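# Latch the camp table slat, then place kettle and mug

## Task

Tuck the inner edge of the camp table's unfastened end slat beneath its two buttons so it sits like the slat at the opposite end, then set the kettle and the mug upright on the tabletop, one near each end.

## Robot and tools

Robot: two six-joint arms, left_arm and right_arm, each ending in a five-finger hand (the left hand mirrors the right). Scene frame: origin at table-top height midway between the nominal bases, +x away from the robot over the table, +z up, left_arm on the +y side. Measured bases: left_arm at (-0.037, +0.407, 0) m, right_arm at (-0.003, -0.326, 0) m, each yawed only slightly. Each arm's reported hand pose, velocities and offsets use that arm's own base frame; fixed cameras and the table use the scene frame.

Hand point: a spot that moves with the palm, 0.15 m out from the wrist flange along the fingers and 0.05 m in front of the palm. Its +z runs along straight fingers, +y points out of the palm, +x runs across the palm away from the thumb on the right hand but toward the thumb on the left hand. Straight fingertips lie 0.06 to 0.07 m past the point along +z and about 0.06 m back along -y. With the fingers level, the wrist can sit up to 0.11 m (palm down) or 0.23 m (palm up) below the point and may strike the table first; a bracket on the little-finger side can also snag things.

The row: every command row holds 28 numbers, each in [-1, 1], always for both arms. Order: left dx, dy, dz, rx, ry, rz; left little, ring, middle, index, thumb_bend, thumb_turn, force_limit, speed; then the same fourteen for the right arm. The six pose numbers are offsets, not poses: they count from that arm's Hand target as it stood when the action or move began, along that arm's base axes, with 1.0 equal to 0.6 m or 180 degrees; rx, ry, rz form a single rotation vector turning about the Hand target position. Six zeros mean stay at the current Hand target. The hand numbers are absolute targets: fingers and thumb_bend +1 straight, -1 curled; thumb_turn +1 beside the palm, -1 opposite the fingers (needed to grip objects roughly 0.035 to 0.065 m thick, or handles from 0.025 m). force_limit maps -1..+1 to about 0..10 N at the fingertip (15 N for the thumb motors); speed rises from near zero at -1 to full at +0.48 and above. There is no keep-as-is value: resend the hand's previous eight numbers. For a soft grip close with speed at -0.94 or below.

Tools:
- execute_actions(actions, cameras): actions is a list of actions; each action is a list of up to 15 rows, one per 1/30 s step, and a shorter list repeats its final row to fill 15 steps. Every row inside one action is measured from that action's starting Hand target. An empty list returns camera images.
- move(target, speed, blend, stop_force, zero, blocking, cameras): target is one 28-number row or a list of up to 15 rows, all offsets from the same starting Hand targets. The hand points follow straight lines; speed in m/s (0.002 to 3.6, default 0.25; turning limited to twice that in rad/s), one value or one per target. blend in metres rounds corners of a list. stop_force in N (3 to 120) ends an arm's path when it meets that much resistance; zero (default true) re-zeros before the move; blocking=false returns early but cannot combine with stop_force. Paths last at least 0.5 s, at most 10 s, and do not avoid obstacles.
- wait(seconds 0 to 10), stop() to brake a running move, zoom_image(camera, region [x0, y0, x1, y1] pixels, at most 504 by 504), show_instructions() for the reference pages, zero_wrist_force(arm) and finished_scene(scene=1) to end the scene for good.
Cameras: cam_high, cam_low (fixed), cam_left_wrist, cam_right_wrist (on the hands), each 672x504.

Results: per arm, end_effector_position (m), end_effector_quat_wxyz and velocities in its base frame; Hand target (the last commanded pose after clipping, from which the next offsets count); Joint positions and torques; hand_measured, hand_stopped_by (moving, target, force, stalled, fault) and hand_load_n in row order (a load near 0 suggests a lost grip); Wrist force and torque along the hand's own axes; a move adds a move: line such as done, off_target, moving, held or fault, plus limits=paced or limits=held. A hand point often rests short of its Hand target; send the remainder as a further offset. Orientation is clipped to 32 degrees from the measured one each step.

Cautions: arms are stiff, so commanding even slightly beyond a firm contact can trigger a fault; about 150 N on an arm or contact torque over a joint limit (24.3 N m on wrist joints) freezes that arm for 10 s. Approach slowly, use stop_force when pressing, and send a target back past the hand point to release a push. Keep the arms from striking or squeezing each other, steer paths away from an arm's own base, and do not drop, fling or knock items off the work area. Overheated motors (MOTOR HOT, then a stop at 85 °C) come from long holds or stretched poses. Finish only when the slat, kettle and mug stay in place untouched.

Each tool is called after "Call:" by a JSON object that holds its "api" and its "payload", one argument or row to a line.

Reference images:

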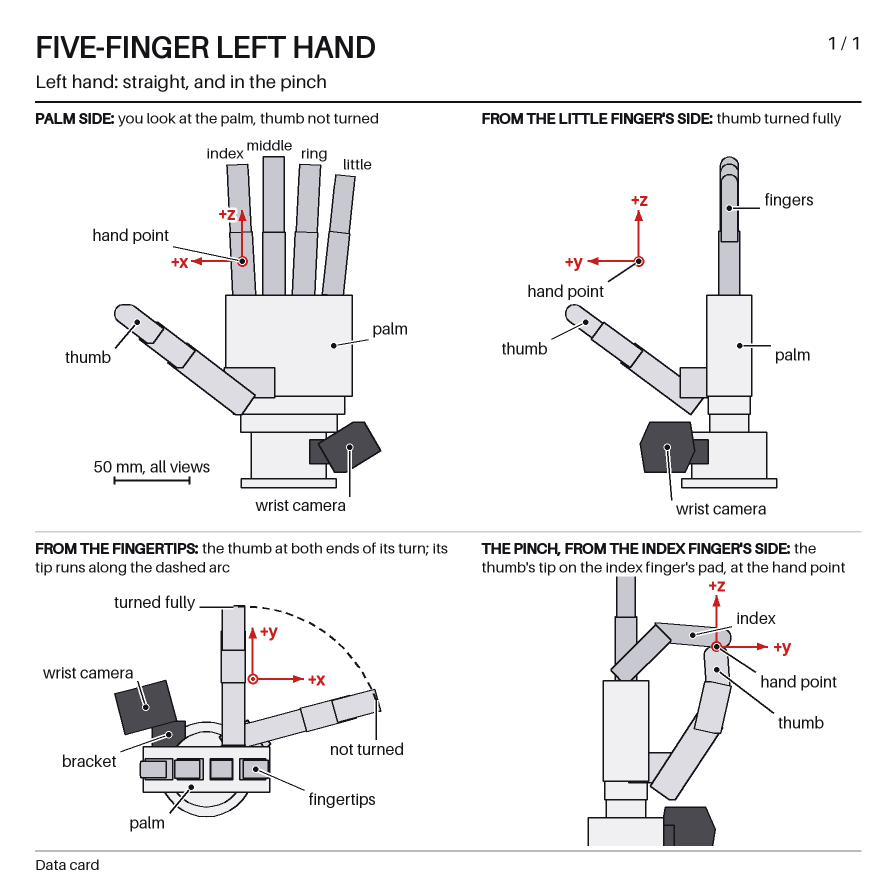

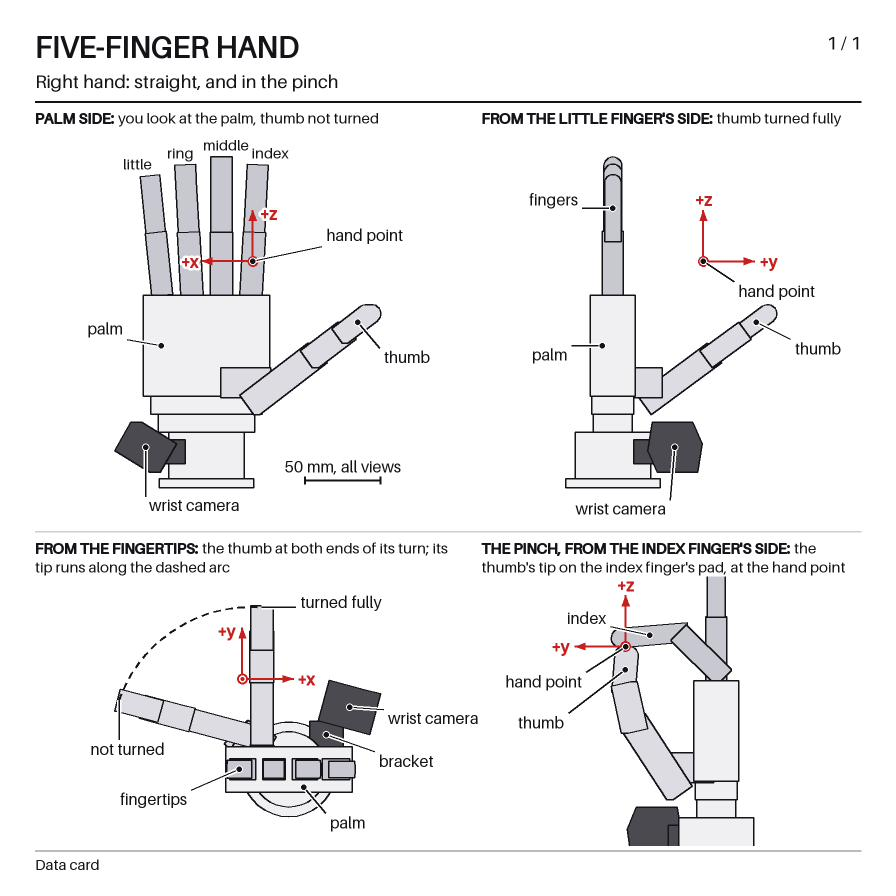

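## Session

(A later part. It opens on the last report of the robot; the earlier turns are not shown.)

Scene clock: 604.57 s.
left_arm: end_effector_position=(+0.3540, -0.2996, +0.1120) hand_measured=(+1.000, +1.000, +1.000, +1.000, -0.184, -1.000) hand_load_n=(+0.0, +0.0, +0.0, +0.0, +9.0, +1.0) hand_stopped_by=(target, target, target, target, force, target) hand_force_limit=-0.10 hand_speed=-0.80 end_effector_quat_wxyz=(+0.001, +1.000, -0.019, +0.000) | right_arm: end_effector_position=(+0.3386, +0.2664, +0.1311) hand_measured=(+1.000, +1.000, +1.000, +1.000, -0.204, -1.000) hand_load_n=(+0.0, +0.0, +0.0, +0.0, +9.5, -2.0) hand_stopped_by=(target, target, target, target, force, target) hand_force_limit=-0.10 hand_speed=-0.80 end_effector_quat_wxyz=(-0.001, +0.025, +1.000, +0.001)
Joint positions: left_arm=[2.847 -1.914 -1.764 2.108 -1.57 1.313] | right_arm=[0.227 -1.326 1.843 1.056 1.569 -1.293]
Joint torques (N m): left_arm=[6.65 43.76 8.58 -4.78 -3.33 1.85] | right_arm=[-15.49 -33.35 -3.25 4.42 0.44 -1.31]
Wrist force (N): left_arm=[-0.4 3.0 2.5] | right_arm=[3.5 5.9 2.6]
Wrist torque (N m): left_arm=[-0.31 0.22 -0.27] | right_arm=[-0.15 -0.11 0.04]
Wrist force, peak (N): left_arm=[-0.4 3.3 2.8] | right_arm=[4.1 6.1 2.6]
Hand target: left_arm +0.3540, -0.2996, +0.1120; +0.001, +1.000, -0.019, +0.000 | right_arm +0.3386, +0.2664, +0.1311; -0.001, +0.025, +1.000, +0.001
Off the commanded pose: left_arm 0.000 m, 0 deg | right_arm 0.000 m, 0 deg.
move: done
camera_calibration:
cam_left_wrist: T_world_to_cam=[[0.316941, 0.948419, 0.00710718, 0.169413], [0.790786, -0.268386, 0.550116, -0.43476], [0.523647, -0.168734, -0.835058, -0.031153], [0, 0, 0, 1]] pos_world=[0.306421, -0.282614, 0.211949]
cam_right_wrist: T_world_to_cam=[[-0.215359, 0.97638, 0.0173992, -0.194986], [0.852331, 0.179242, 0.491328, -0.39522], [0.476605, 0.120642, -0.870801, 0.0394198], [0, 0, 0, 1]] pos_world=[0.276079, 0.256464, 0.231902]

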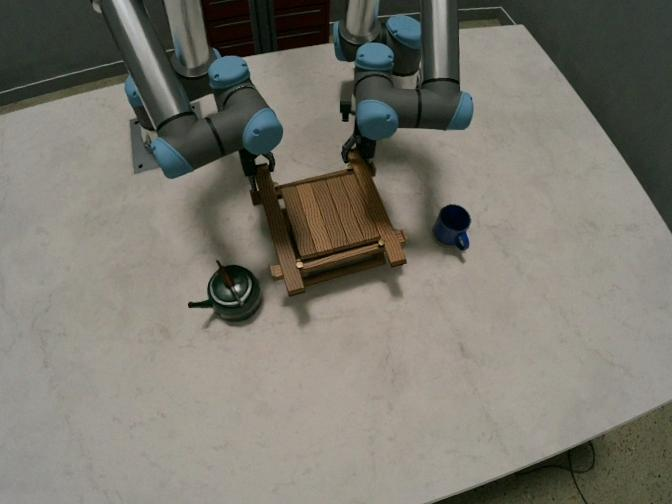

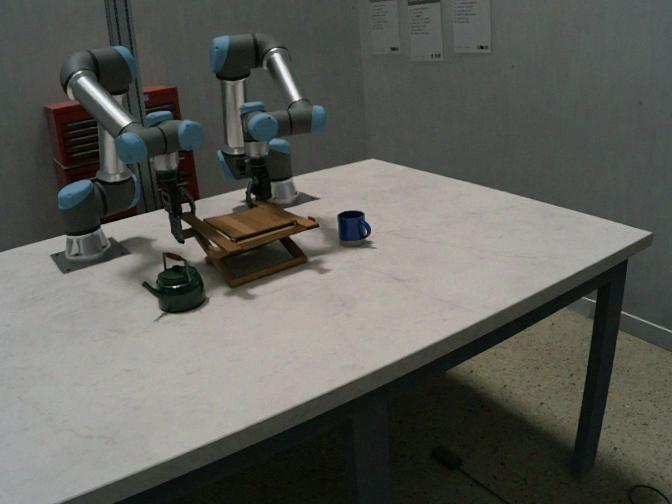

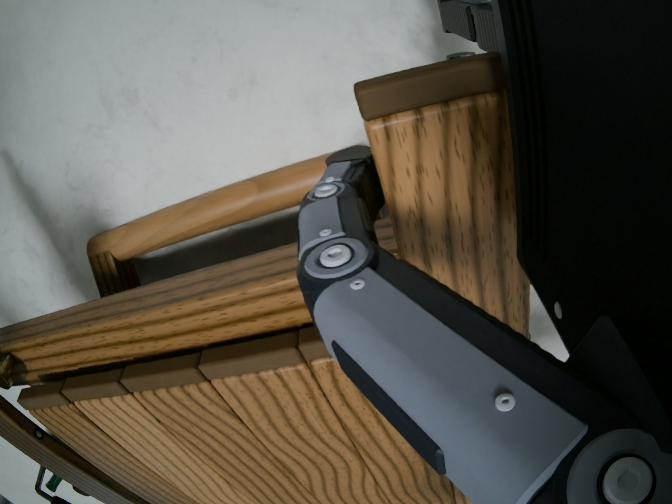

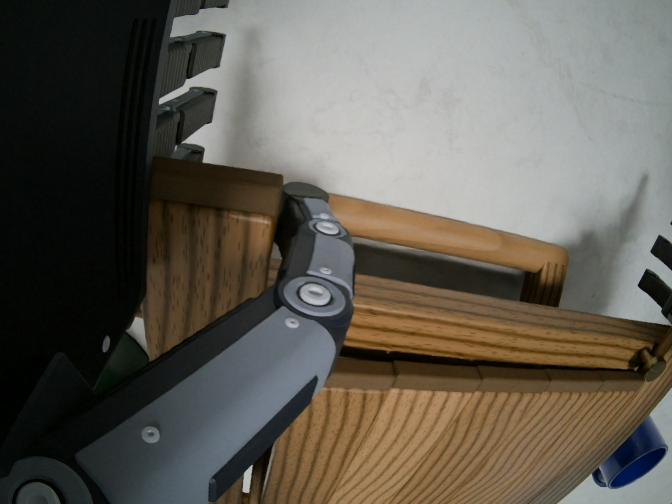

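Call:
{"api": "move", "payload": {
  "target": [0,0,0,0,0,0,1,1,1,1,-0.6,-1,-0.1,-0.8, 0,0.005,-0.04,0,0,0,1,1,1,1,-0.6,-1,-0.1,-0.8],
  "speed": 0.02,
  "stop_force": 6,
  "cameras": ["cam_high","cam_low","cam_right_wrist"]
}}

Call:
{"api": "zoom_image", "payload": {
  "camera": "cam_high",
  "region": [230, 130, 430, 310]
}}

Call:
{"api": "zoom_image", "payload": {
  "camera": "cam_low",
  "region": [170, 180, 330, 290]
}}

Scene clock: 611.17 s.
left_arm: end_effector_position=(+0.3540, -0.2996, +0.1120) hand_measured=(+1.000, +1.000, +1.000, +1.000, -0.184, -1.000) hand_load_n=(+0.0, +0.0, +0.0, +0.0, +9.0, +1.5) hand_stopped_by=(target, target, target, target, force, target) hand_force_limit=-0.10 hand_speed=-0.80 end_effector_quat_wxyz=(+0.001, +1.000, -0.019, +0.000) | right_arm: end_effector_position=(+0.3386, +0.2677, +0.1204) hand_measured=(+1.000, +1.000, +1.000, +1.000, -0.206, -1.000) hand_load_n=(+0.0, +0.0, +0.0, +0.0, +2.0, +0.0) hand_stopped_by=(target, target, target, target, force, target) hand_force_limit=-0.10 hand_speed=-0.80 end_effector_quat_wxyz=(-0.001, +0.025, +1.000, +0.001)
Joint positions: left_arm=[2.847 -1.914 -1.764 2.108 -1.57 1.313] | right_arm=[0.231 -1.311 1.855 1.029 1.569 -1.29]
Joint torques (N m): left_arm=[6.54 42.76 11.18 -4.88 -2.72 1.86] | right_arm=[-15.17 -33.23 -26.51 4.38 0.57 -1.43]
Wrist force (N): left_arm=[0.7 3.2 2.8] | right_arm=[2.1 4.8 0.3]
Wrist torque (N m): left_arm=[-0.28 0.22 -0.23] | right_arm=[0.06 -0.06 0.07]
Wrist force, peak (N): left_arm=[0.2 2.9 3.3] | right_arm=[5.8 0.2 -10.2]
Hand target: left_arm +0.3540, -0.2996, +0.1120; +0.001, +1.000, -0.019, +0.000 | right_arm +0.3386, +0.2677, +0.1204; -0.001, +0.025, +1.000, +0.001 (not the last commanded pose)
Off the commanded pose: left_arm 0.000 m, 0 deg | right_arm 0.013 m, 0 deg.
move: contact (right_arm)
camera_calibration:
cam_right_wrist: T_world_to_cam=[[-0.215368, 0.976378, 0.0174179, -0.19607], [0.852372, 0.179252, 0.491254, -0.390193], [0.476527, 0.120647, -0.870842, 0.0299748], [0, 0, 0, 1]] pos_world=[0.276079, 0.257764, 0.221202]
Images, in order (width x height): cam_high 672x504, cam_low 672x504, cam_right_wrist 672x504.

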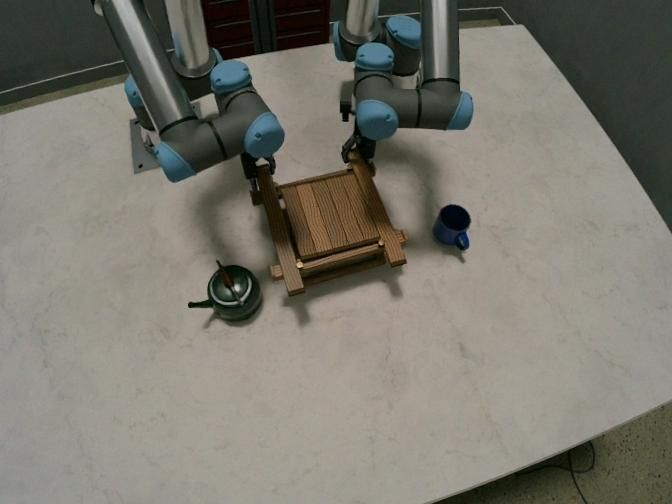

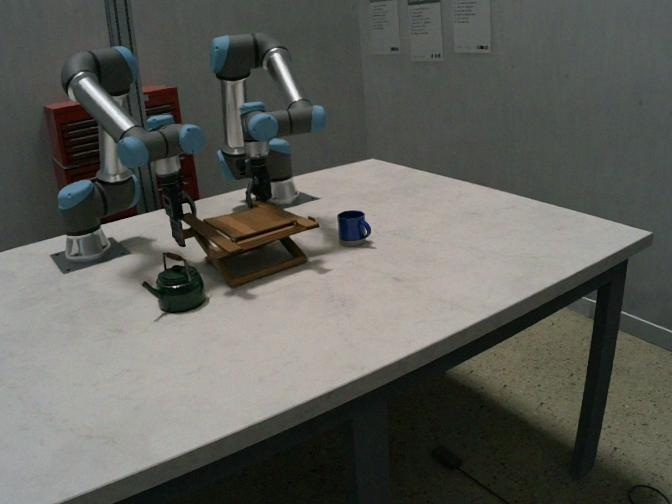

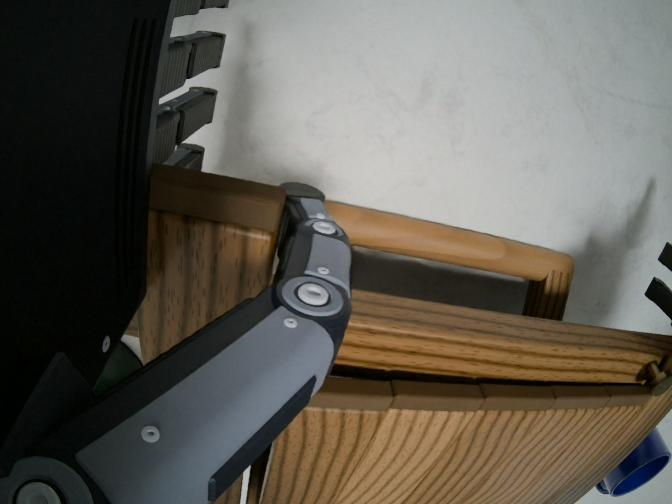

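Scaled by 2.520 from the camera's 672x504 image, which has a finer 960x720 frame.

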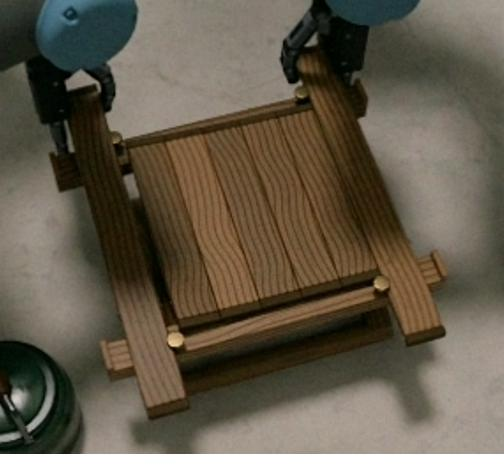

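Scaled by 3.150 from the camera's 672x504 image, which has a finer 960x720 frame.

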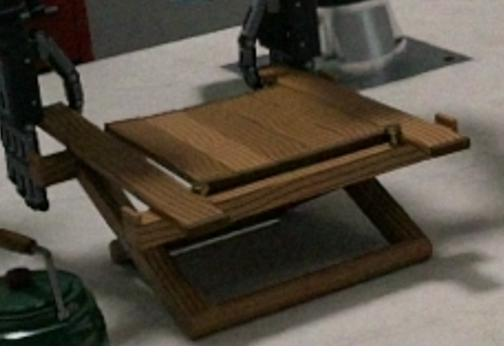

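Call:
{"api": "zoom_image", "payload": {
  "camera": "cam_high",
  "region": [240, 150, 310, 210]
}}

Call:
{"api": "zoom_image", "payload": {
  "camera": "cam_right_wrist",
  "region": [130, 130, 360, 330]
}}

Call:
{"api": "zoom_image", "payload": {
  "camera": "cam_low",
  "region": [165, 190, 225, 260]
}}

Scaled by 7.200 from the camera's 672x504 image, which has a finer 960x720 frame.

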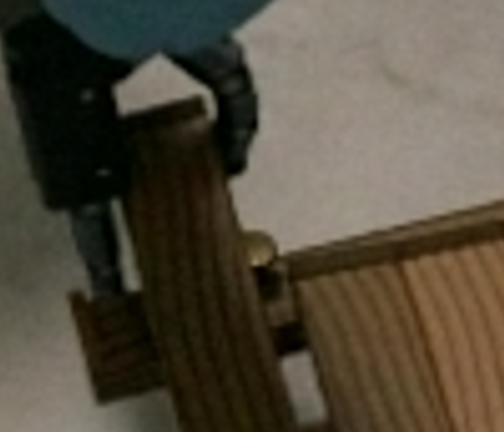

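Scaled by 2.191 from the camera's 672x504 image, which has a finer 960x720 frame.

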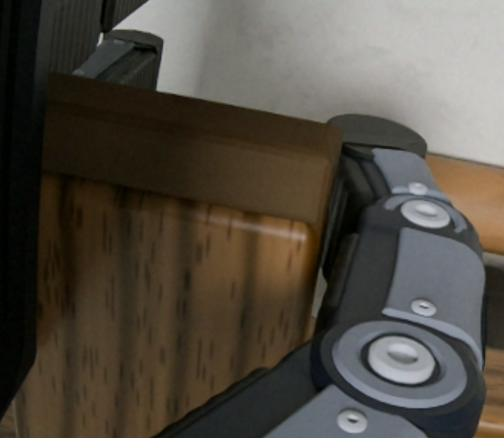

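Scaled by 7.200 from the camera's 672x504 image, which has a finer 960x720 frame.

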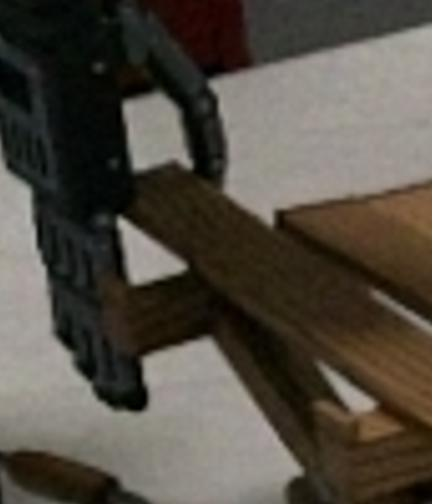

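Call:
{"api": "move", "payload": {
  "target": [0,0,0,0,0,0,1,1,1,1,-0.6,-1,-0.1,-0.8, 0,0,0.0167,0,0,0,1,1,1,1,-0.6,-1,-0.1,-0.8],
  "speed": 0.03
}}

Call:
{"api": "move", "payload": {
  "target": [0,0,0,0,0,0,1,1,1,1,-0.6,-1,-0.1,-0.8, 0,0,0,0,0,0,1,1,1,1,-0.65,-1,-0.1,-0.8],
  "speed": 0.03,
  "cameras": ["cam_high","cam_low","cam_right_wrist"]
}}

Scene clock: 631.80 s.
left_arm: end_effector_position=(+0.3540, -0.2996, +0.1120) hand_measured=(+1.000, +1.000, +1.000, +1.000, -0.184, -1.000) hand_load_n=(+0.0, +0.0, +0.0, +0.0, +9.0, +1.0) hand_stopped_by=(target, target, target, target, force, target) hand_force_limit=-0.10 hand_speed=-0.80 end_effector_quat_wxyz=(+0.001, +1.000, -0.019, +0.000) | right_arm: end_effector_position=(+0.3386, +0.2677, +0.1303) hand_measured=(+1.000, +1.000, +1.000, +1.000, -0.206, -1.000) hand_load_n=(+0.0, +0.0, +0.0, +0.0, +4.0, +0.5) hand_stopped_by=(target, target, target, target, force, target) hand_force_limit=-0.10 hand_speed=-0.80 end_effector_quat_wxyz=(-0.001, +0.025, +1.000, +0.001)
Joint positions: left_arm=[2.847 -1.914 -1.764 2.108 -1.57 1.313] | right_arm=[0.231 -1.324 1.842 1.054 1.569 -1.29]
Joint torques (N m): left_arm=[6.19 41.75 13.99 -4.79 -1.77 1.81] | right_arm=[-14.81 -35.41 -28.6 5.09 0.29 -1.32]
Wrist force (N): left_arm=[-0.2 3.1 2.6] | right_arm=[0.2 5.3 3.2]
Wrist torque (N m): left_arm=[-0.28 0.21 -0.26] | right_arm=[-0.03 -0.06 -0.03]
Wrist force, peak (N): left_arm=[0.9 3.3 3.0] | right_arm=[0.6 5.6 3.1]
Hand target: left_arm +0.3540, -0.2996, +0.1120; +0.001, +1.000, -0.019, +0.000 | right_arm +0.3386, +0.2677, +0.1304; -0.001, +0.025, +1.000, +0.001
Off the commanded pose: left_arm 0.000 m, 0 deg | right_arm 0.000 m, 0 deg.
move: done

Scene clock: 632.30 s.
left_arm: end_effector_position=(+0.3540, -0.2996, +0.1120) hand_measured=(+1.000, +1.000, +1.000, +1.000, -0.184, -1.000) hand_load_n=(+0.0, +0.0, +0.0, +0.0, +8.5, +1.0) hand_stopped_by=(target, target, target, target, force, target) hand_force_limit=-0.10 hand_speed=-0.80 end_effector_quat_wxyz=(+0.001, +1.000, -0.019, +0.000) | right_arm: end_effector_position=(+0.3386, +0.2677, +0.1304) hand_measured=(+1.000, +1.000, +1.000, +1.000, -0.246, -1.000) hand_load_n=(+0.0, +0.0, +0.0, +0.0, +7.5, +0.5) hand_stopped_by=(target, target, target, target, force, target) hand_force_limit=-0.10 hand_speed=-0.80 end_effector_quat_wxyz=(-0.001, +0.025, +1.000, +0.001)
Joint positions: left_arm=[2.847 -1.914 -1.764 2.108 -1.57 1.313] | right_arm=[0.231 -1.324 1.842 1.054 1.569 -1.29]
Joint torques (N m): left_arm=[6.67 42.12 14.7 -4.81 -1.7 1.71] | right_arm=[-12.8 -34.5 -27.67 5.08 0.73 -1.46]
Wrist force (N): left_arm=[-0.5 2.8 2.5] | right_arm=[0.1 5.7 3.2]
Wrist torque (N m): left_arm=[-0.32 0.25 -0.27] | right_arm=[-0.01 -0.05 -0.07]
Wrist force, peak (N): left_arm=[0.0 3.2 2.4] | right_arm=[0.1 5.7 3.2]
Hand target: left_arm +0.3540, -0.2996, +0.1120; +0.001, +1.000, -0.019, +0.000 | right_arm +0.3386, +0.2677, +0.1304; -0.001, +0.025, +1.000, +0.001
Off the commanded pose: left_arm 0.000 m, 0 deg | right_arm 0.000 m, 0 deg.
move: done
camera_calibration:
cam_right_wrist: T_world_to_cam=[[-0.215368, 0.976378, 0.0174179, -0.196244], [0.852372, 0.179252, 0.491254, -0.395105], [0.476527, 0.120647, -0.870842, 0.0386832], [0, 0, 0, 1]] pos_world=[0.276079, 0.257764, 0.231202]
Images, in order (width x height): cam_high 672x504, cam_low 672x504, cam_right_wrist 672x504.

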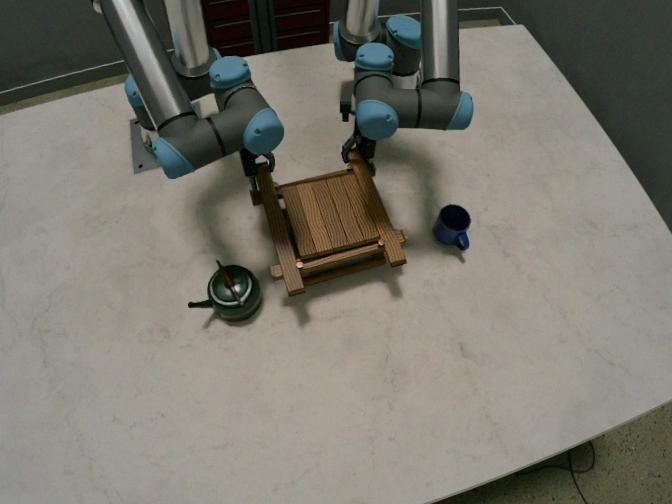

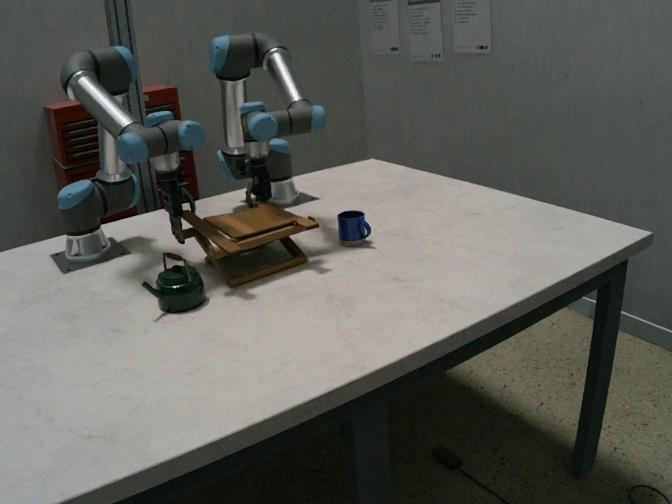

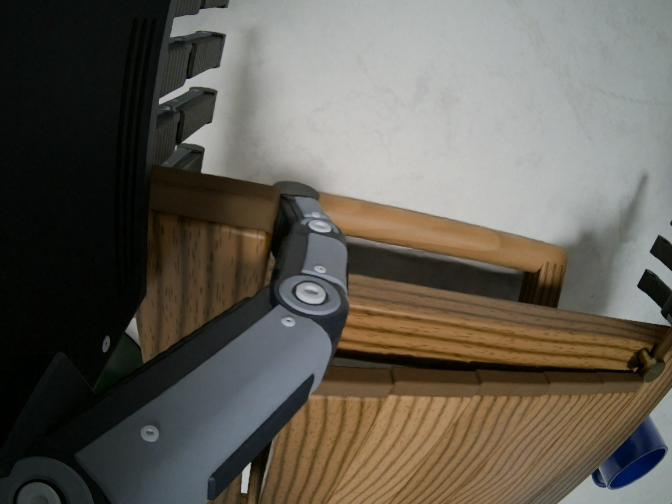

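Call:
{"api": "zoom_image", "payload": {
  "camera": "cam_right_wrist",
  "region": [130, 130, 360, 330]
}}

Call:
{"api": "zoom_image", "payload": {
  "camera": "cam_low",
  "region": [165, 190, 225, 260]
}}

Call:
{"api": "zoom_image", "payload": {
  "camera": "cam_high",
  "region": [240, 150, 310, 210]
}}

Scaled by 2.191 from the camera's 672x504 image, which has a finer 960x720 frame.

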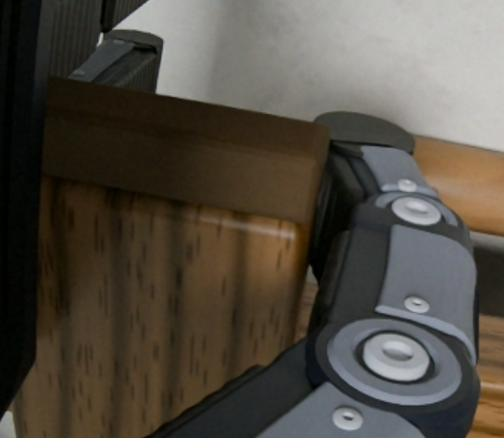

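Scaled by 7.200 from the camera's 672x504 image, which has a finer 960x720 frame.

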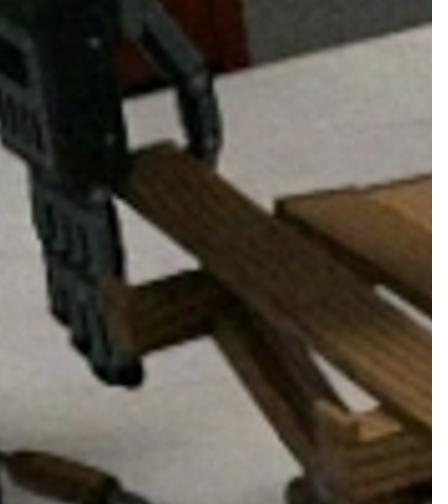

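Scaled by 7.200 from the camera's 672x504 image, which has a finer 960x720 frame.

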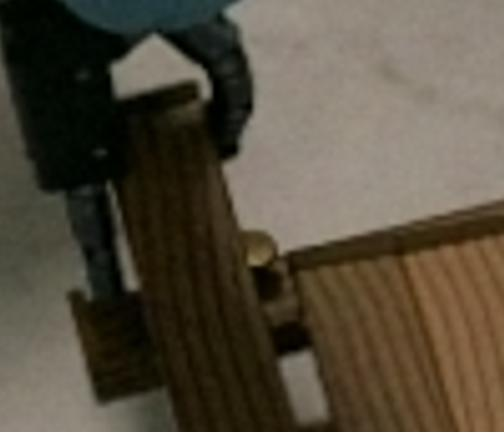

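Call:
{"api": "move", "payload": {
  "target": [0,0,0,0,0,0,1,1,1,1,-0.6,-1,-0.1,-0.8, 0,-0.0133,0,0,0,0,1,1,1,1,-0.65,-1,-0.1,-0.8],
  "speed": 0.02,
  "stop_force": 20,
  "cameras": ["cam_high","cam_right_wrist"]
}}

Call:
{"api": "zoom_image", "payload": {
  "camera": "cam_high",
  "region": [240, 150, 310, 210]
}}

Scene clock: 642.63 s.
left_arm: end_effector_position=(+0.3540, -0.2996, +0.1120) hand_measured=(+1.000, +1.000, +1.000, +1.000, -0.184, -1.000) hand_load_n=(+0.0, +0.0, +0.0, +0.0, +8.5, +1.0) hand_stopped_by=(target, target, target, target, force, target) hand_force_limit=-0.10 hand_speed=-0.80 end_effector_quat_wxyz=(+0.001, +1.000, -0.019, +0.000) | right_arm: end_effector_position=(+0.3386, +0.2597, +0.1304) hand_measured=(+1.000, +1.000, +1.000, +1.000, -0.246, -1.000) hand_load_n=(+0.0, +0.0, +0.0, +0.0, +9.0, -1.0) hand_stopped_by=(target, target, target, target, force, target) hand_force_limit=-0.10 hand_speed=-0.80 end_effector_quat_wxyz=(-0.001, +0.025, +1.000, +0.001)
Joint positions: left_arm=[2.847 -1.914 -1.764 2.108 -1.57 1.313] | right_arm=[0.208 -1.334 1.855 1.052 1.569 -1.312]
Joint torques (N m): left_arm=[7.03 40.84 16.49 -4.74 -0.48 1.68] | right_arm=[-14.1 -33.58 -1.7 1.11 0.69 -1.32]
Wrist force (N): left_arm=[-0.1 3.2 2.4] | right_arm=[0.3 6.5 3.2]
Wrist torque (N m): left_arm=[-0.28 0.21 -0.23] | right_arm=[-0.03 -0.04 -0.07]
Wrist force, peak (N): left_arm=[0.0 3.2 2.6] | right_arm=[0.6 6.5 3.3]
Hand target: left_arm +0.3540, -0.2996, +0.1120; +0.001, +1.000, -0.019, +0.000 | right_arm +0.3386, +0.2597, +0.1304; -0.001, +0.025, +1.000, +0.001
Off the commanded pose: left_arm 0.000 m, 0 deg | right_arm 0.000 m, 0 deg.
move: done
camera_calibration:
cam_right_wrist: T_world_to_cam=[[-0.215359, 0.97638, 0.0173992, -0.188529], [0.852331, 0.179242, 0.491328, -0.393693], [0.476605, 0.120642, -0.870801, 0.0396065], [0, 0, 0, 1]] pos_world=[0.276079, 0.249864, 0.231202]
Images, in order (width x height): cam_high 672x504, cam_right_wrist 672x504.

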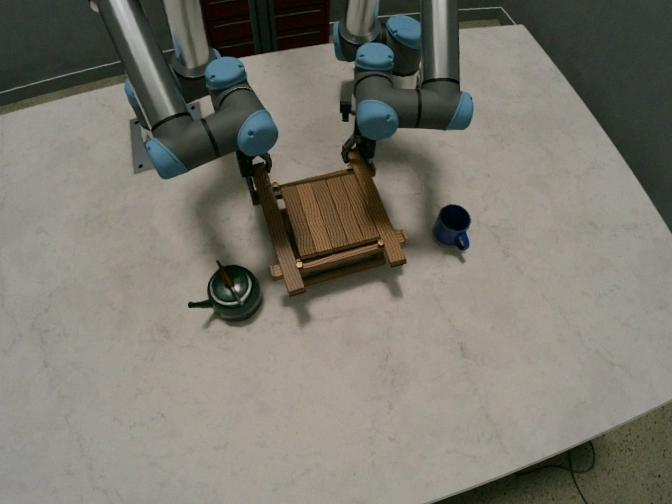

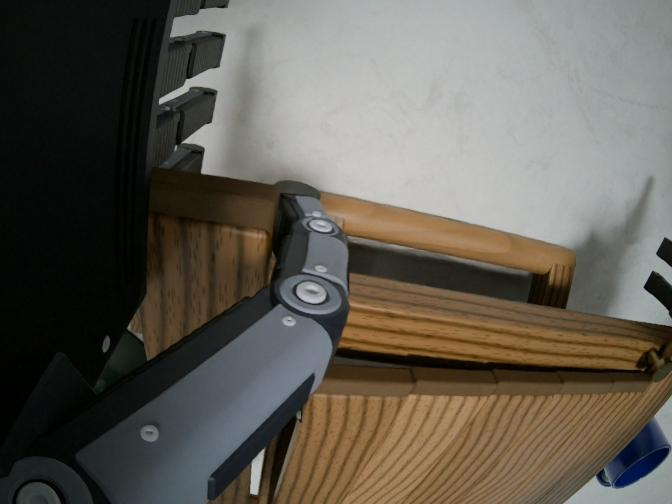

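Scaled by 7.200 from the camera's 672x504 image, which has a finer 960x720 frame.

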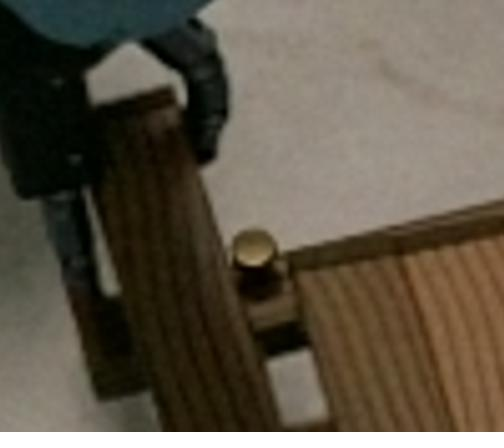

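Call:
{"api": "move", "payload": {
  "target": [0,0,0,0,0,0,1,1,1,1,-0.6,-1,-0.1,-0.8,0,0,-0.04,0,0,0,1,1,1,1,-0.65,-1,-0.1,-0.8],
  "speed": 0.025,
  "stop_force": 6,
  "cameras": ["cam_high","cam_low"]
}}

Scene clock: 659.37 s.
left_arm: end_effector_position=(+0.3540, -0.2996, +0.1120) hand_measured=(+1.000, +1.000, +1.000, +1.000, -0.184, -1.000) hand_load_n=(+0.0, +0.0, +0.0, +0.0, +9.0, +0.5) hand_stopped_by=(target, target, target, target, force, target) hand_force_limit=-0.10 hand_speed=-0.80 end_effector_quat_wxyz=(+0.001, +1.000, -0.019, +0.000) | right_arm: end_effector_position=(+0.3386, +0.2597, +0.1064) hand_measured=(+1.000, +1.000, +1.000, +1.000, -0.246, -1.000) hand_load_n=(+0.0, +0.0, +0.0, +0.0, +8.5, -0.5) hand_stopped_by=(target, target, target, target, force, target) hand_force_limit=-0.10 hand_speed=-0.80 end_effector_quat_wxyz=(-0.001, +0.025, +1.000, +0.001)
Joint positions: left_arm=[2.847 -1.914 -1.764 2.108 -1.57 1.313] | right_arm=[0.208 -1.303 1.886 0.989 1.569 -1.312]
Joint torques (N m): left_arm=[6.44 40.39 20.06 -4.88 0.53 1.5] | right_arm=[-11.08 -14.95 -2.39 0.28 2.06 -0.59]
Wrist force (N): left_arm=[-0.6 2.9 3.0] | right_arm=[3.1 5.8 1.9]
Wrist torque (N m): left_arm=[-0.34 0.23 -0.25] | right_arm=[-0.09 -0.11 0.12]
Wrist force, peak (N): left_arm=[-0.6 3.4 3.1] | right_arm=[0.5 6.5 3.3]
Hand target: left_arm +0.3540, -0.2996, +0.1120; +0.001, +1.000, -0.019, +0.000 | right_arm +0.3386, +0.2597, +0.1064; -0.001, +0.025, +1.000, +0.001
Off the commanded pose: left_arm 0.000 m, 0 deg | right_arm 0.000 m, 0 deg.
move: done
Images, in order (width x height): cam_high 672x504, cam_low 672x504.

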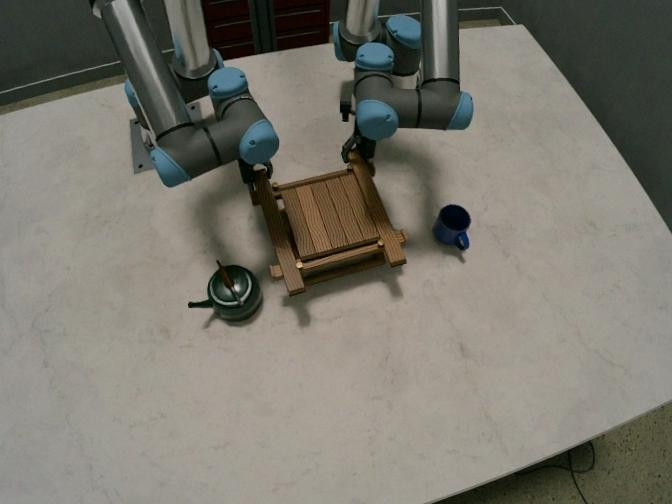

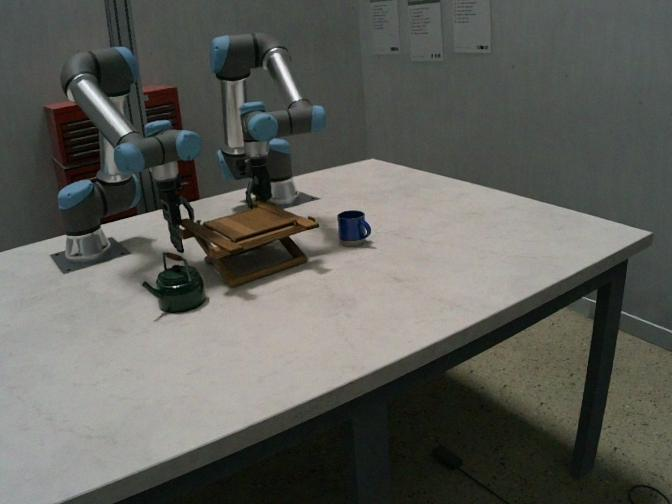

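Call:
{"api": "zoom_image", "payload": {
  "camera": "cam_high",
  "region": [235, 150, 305, 210]
}}

Call:
{"api": "zoom_image", "payload": {
  "camera": "cam_low",
  "region": [155, 190, 245, 260]
}}

Scaled by 7.200 from the camera's 672x504 image, which has a finer 960x720 frame.

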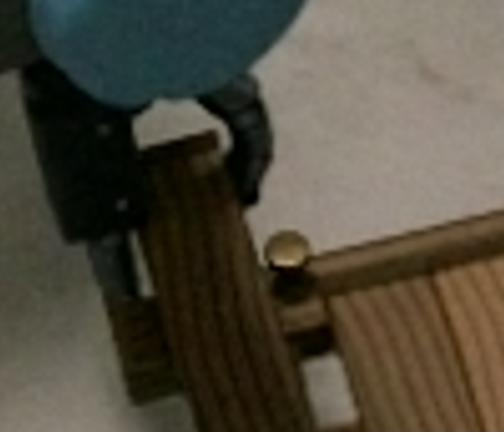

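Scaled by 5.600 from the camera's 672x504 image, which has a finer 960x720 frame.

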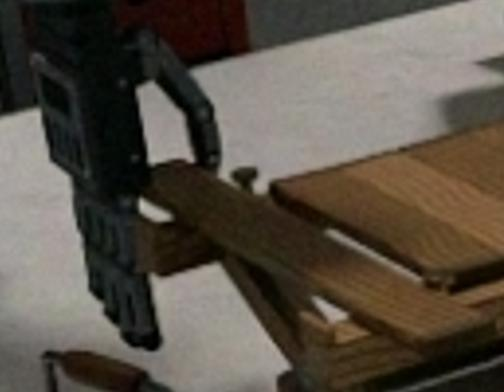

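Call:
{"api": "move", "payload": {
  "target": [0,0,0,0,0,0,1,1,1,1,-0.6,-1,-0.1,-0.8,0,0,-0.012,0,0,0,1,1,1,1,-0.65,-1,-0.1,-0.8],
  "speed": 0.015,
  "stop_force": 5,
  "cameras": ["cam_high","cam_low","cam_right_wrist"]
}}

Call:
{"api": "zoom_image", "payload": {
  "camera": "cam_high",
  "region": [235, 150, 305, 210]
}}

Call:
{"api": "zoom_image", "payload": {
  "camera": "cam_low",
  "region": [165, 200, 225, 250]
}}

Scene clock: 665.97 s.
left_arm: end_effector_position=(+0.3540, -0.2996, +0.1120) hand_measured=(+1.000, +1.000, +1.000, +1.000, -0.184, -1.000) hand_load_n=(+0.0, +0.0, -0.5, +0.0, +8.5, +0.5) hand_stopped_by=(target, target, target, target, force, target) hand_force_limit=-0.10 hand_speed=-0.80 end_effector_quat_wxyz=(+0.001, +1.000, -0.019, +0.000) | right_arm: end_effector_position=(+0.3386, +0.2597, +0.1015) hand_measured=(+1.000, +1.000, +1.000, +1.000, -0.246, -1.000) hand_load_n=(+0.0, +0.0, +0.0, +0.0, +7.5, +0.0) hand_stopped_by=(target, target, target, target, force, target) hand_force_limit=-0.10 hand_speed=-0.80 end_effector_quat_wxyz=(-0.001, +0.025, +1.000, +0.001)
Joint positions: left_arm=[2.847 -1.914 -1.764 2.108 -1.57 1.313] | right_arm=[0.208 -1.296 1.892 0.977 1.569 -1.312]
Joint torques (N m): left_arm=[6.04 39.89 20.06 -4.77 0.39 1.38] | right_arm=[-3.01 -32.77 -25.79 4.12 1.95 1]
Wrist force (N): left_arm=[-0.1 3.1 3.3] | right_arm=[2.6 6.3 -2.0]
Wrist torque (N m): left_arm=[-0.33 0.21 -0.24] | right_arm=[0.12 -0.24 0.19]
Wrist force, peak (N): left_arm=[-0.6 3.3 3.1] | right_arm=[5.6 3.1 -12.0]
Hand target: left_arm +0.3540, -0.2996, +0.1120; +0.001, +1.000, -0.019, +0.000 | right_arm +0.3386, +0.2597, +0.1015; -0.001, +0.025, +1.000, +0.001 (not the last commanded pose)
Off the commanded pose: left_arm 0.000 m, 0 deg | right_arm 0.002 m, 0 deg.
move: contact (right_arm)
camera_calibration:
cam_right_wrist: T_world_to_cam=[[-0.215368, 0.976378, 0.0174179, -0.188025], [0.852372, 0.179252, 0.491254, -0.379443], [0.476527, 0.120647, -0.870842, 0.0143819], [0, 0, 0, 1]] pos_world=[0.276079, 0.249864, 0.202202]
Images, in order (width x height): cam_high 672x504, cam_low 672x504, cam_right_wrist 672x504.

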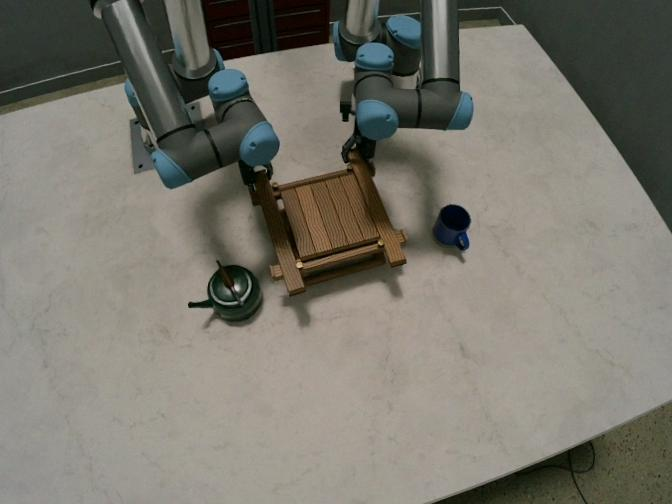

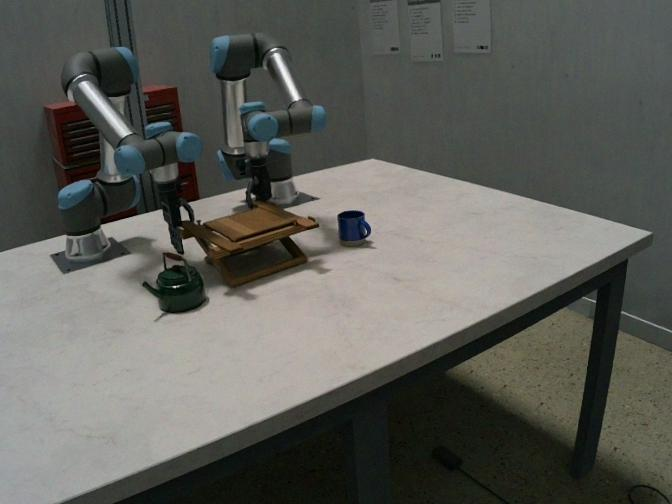

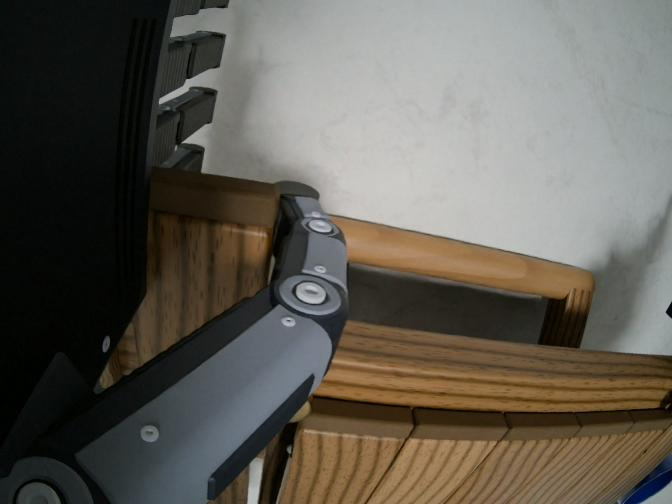

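Scaled by 7.200 from the camera's 672x504 image, which has a finer 960x720 frame.

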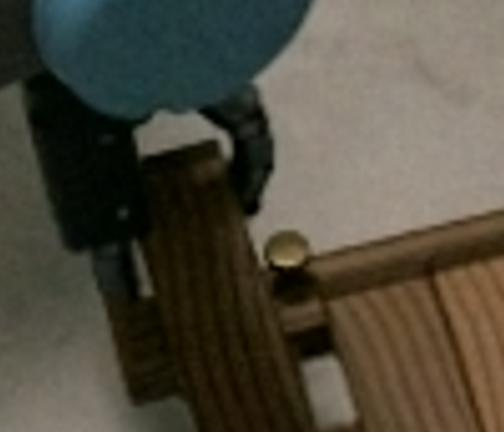

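Scaled by 8.400 from the camera's 672x504 image, which has a finer 960x720 frame.

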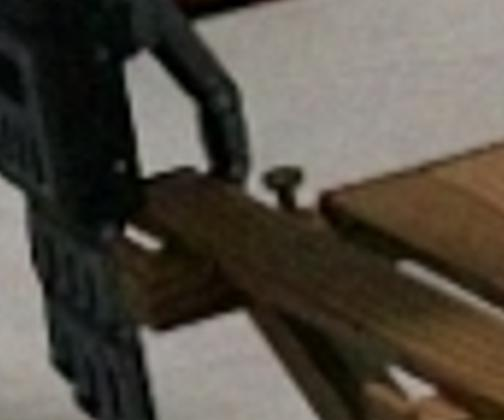

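Call:
{"api": "move", "payload": {
  "target": [0,0,0,0,0,0,1,1,1,1,-0.6,-1,-0.1,-0.8,0.0008,0.0167,-0.001,0,0,0,1,1,1,1,-0.65,-1,-0.1,-0.8],
  "speed": 0.015,
  "stop_force": 5,
  "cameras": ["cam_high","cam_low","cam_right_wrist"]
}}

Call:
{"api": "zoom_image", "payload": {
  "camera": "cam_high",
  "region": [235, 150, 305, 210]
}}

Call:
{"api": "zoom_image", "payload": {
  "camera": "cam_low",
  "region": [165, 200, 225, 250]
}}

Scene clock: 671.03 s.
left_arm: end_effector_position=(+0.3540, -0.2996, +0.1120) hand_measured=(+1.000, +1.000, +1.000, +1.000, -0.184, -1.000) hand_load_n=(+0.0, +0.0, +0.0, +0.0, +9.0, +1.0) hand_stopped_by=(target, target, target, target, force, target) hand_force_limit=-0.10 hand_speed=-0.80 end_effector_quat_wxyz=(+0.001, +1.000, -0.019, +0.000) | right_arm: end_effector_position=(+0.3389, +0.2666, +0.1011) hand_measured=(+1.000, +1.000, +1.000, +1.000, -0.246, -1.000) hand_load_n=(+0.0, +0.0, +0.0, +0.0, +5.5, +1.5) hand_stopped_by=(target, target, target, target, force, target) hand_force_limit=-0.10 hand_speed=-0.80 end_effector_quat_wxyz=(-0.001, +0.025, +1.000, +0.001)
Joint positions: left_arm=[2.847 -1.914 -1.764 2.108 -1.57 1.313] | right_arm=[0.228 -1.287 1.88 0.979 1.569 -1.293]
Joint torques (N m): left_arm=[6.71 38.95 20.43 -4.64 0.57 1.31] | right_arm=[-14.13 -32.12 1.9 0.49 -0.08 -1.29]
Wrist force (N): left_arm=[0.1 3.4 2.9] | right_arm=[1.2 7.4 -7.7]
Wrist torque (N m): left_arm=[-0.26 0.23 -0.23] | right_arm=[0.41 -0.22 0.15]
Wrist force, peak (N): left_arm=[-0.7 3.2 3.5] | right_arm=[4.5 -2.0 -12.4]
Hand target: left_arm +0.3540, -0.2996, +0.1120; +0.001, +1.000, -0.019, +0.000 | right_arm +0.3389, +0.2666, +0.1011; -0.001, +0.025, +1.000, +0.001 (not the last commanded pose)
Off the commanded pose: left_arm 0.000 m, 0 deg | right_arm 0.003 m, 0 deg.
move: contact (right_arm)
camera_calibration:
cam_right_wrist: T_world_to_cam=[[-0.215359, 0.97638, 0.0173992, -0.194594], [0.852331, 0.179242, 0.491328, -0.380771], [0.476605, 0.120642, -0.870801, 0.0131287], [0, 0, 0, 1]] pos_world=[0.276379, 0.256664, 0.201902]
Images, in order (width x height): cam_high 672x504, cam_low 672x504, cam_right_wrist 672x504.

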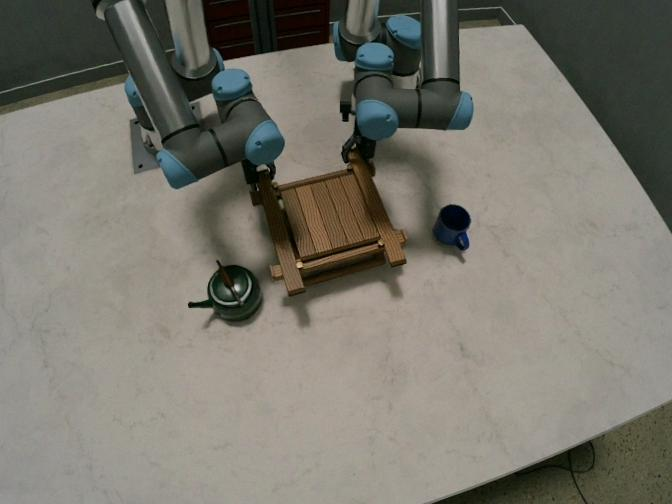

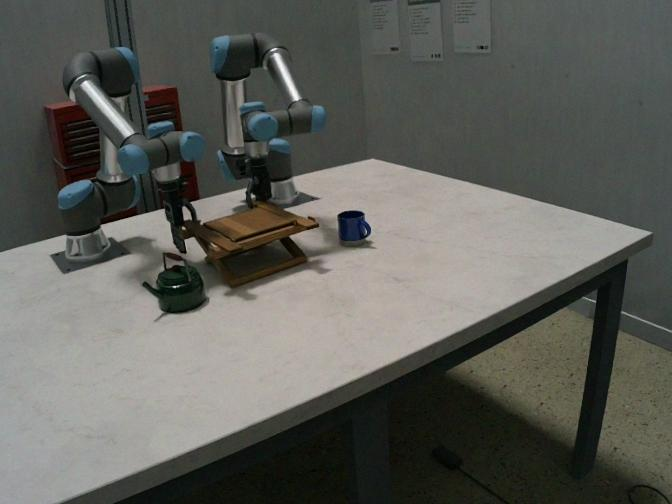

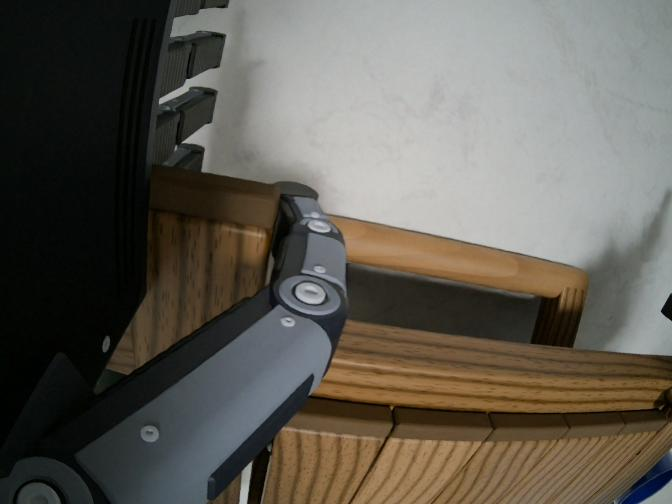

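Scaled by 7.200 from the camera's 672x504 image, which has a finer 960x720 frame.

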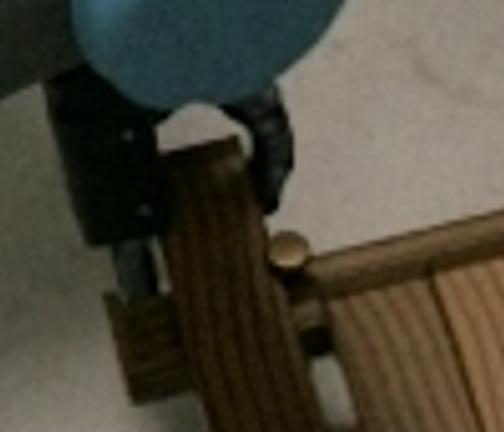

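Scaled by 8.400 from the camera's 672x504 image, which has a finer 960x720 frame.

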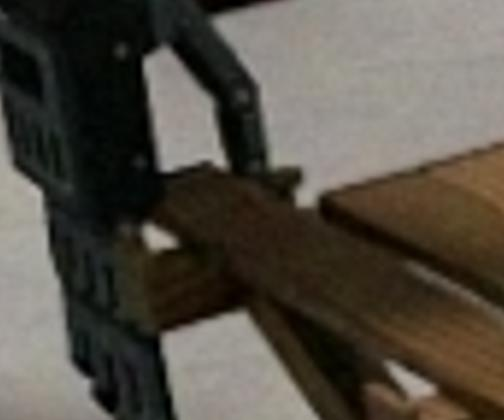

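Call:
{"api": "zoom_image", "payload": {
  "camera": "cam_right_wrist",
  "region": [90, 120, 390, 420]
}}

Scaled by 1.680 from the camera's 672x504 image, which has a finer 960x720 frame.

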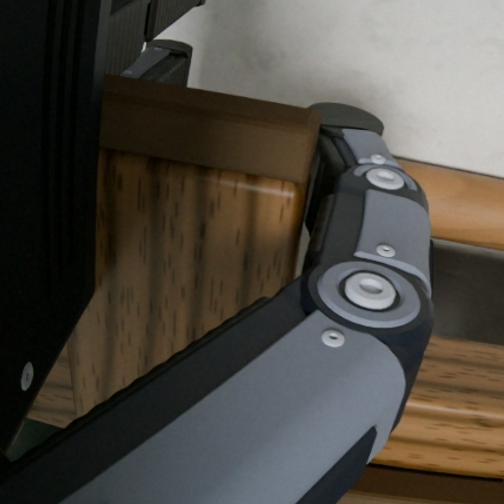

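Call:
{"api": "zoom_image", "payload": {
  "camera": "cam_low",
  "region": [180, 200, 330, 290]
}}

Call:
{"api": "zoom_image", "payload": {
  "camera": "cam_high",
  "region": [230, 140, 420, 310]
}}

Scaled by 3.360 from the camera's 672x504 image, which has a finer 960x720 frame.

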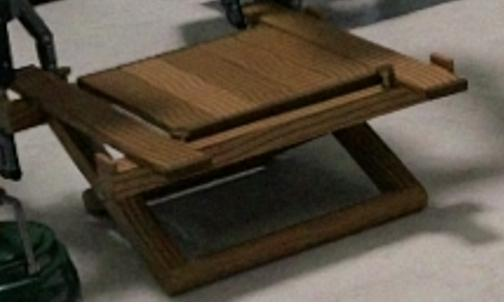

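Scaled by 2.653 from the camera's 672x504 image, which has a finer 960x720 frame.

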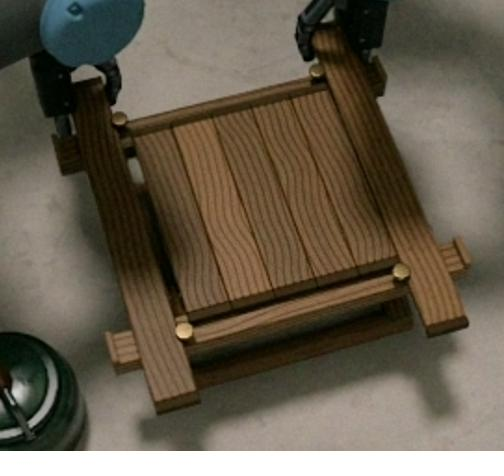

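Call:
{"api": "zoom_image", "payload": {
  "camera": "cam_right_wrist",
  "region": [220, 350, 370, 504]
}}

Scaled by 3.273 from the camera's 672x504 image, which has a finer 960x720 frame.

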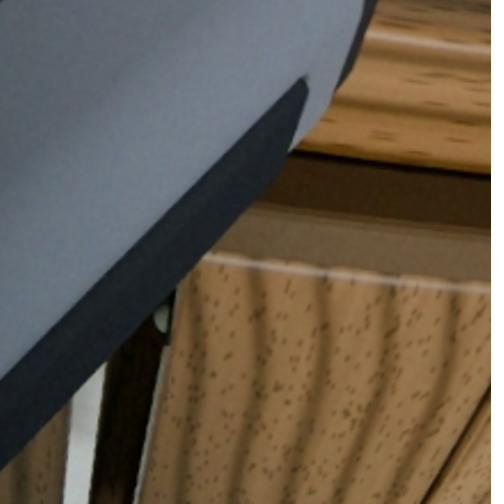

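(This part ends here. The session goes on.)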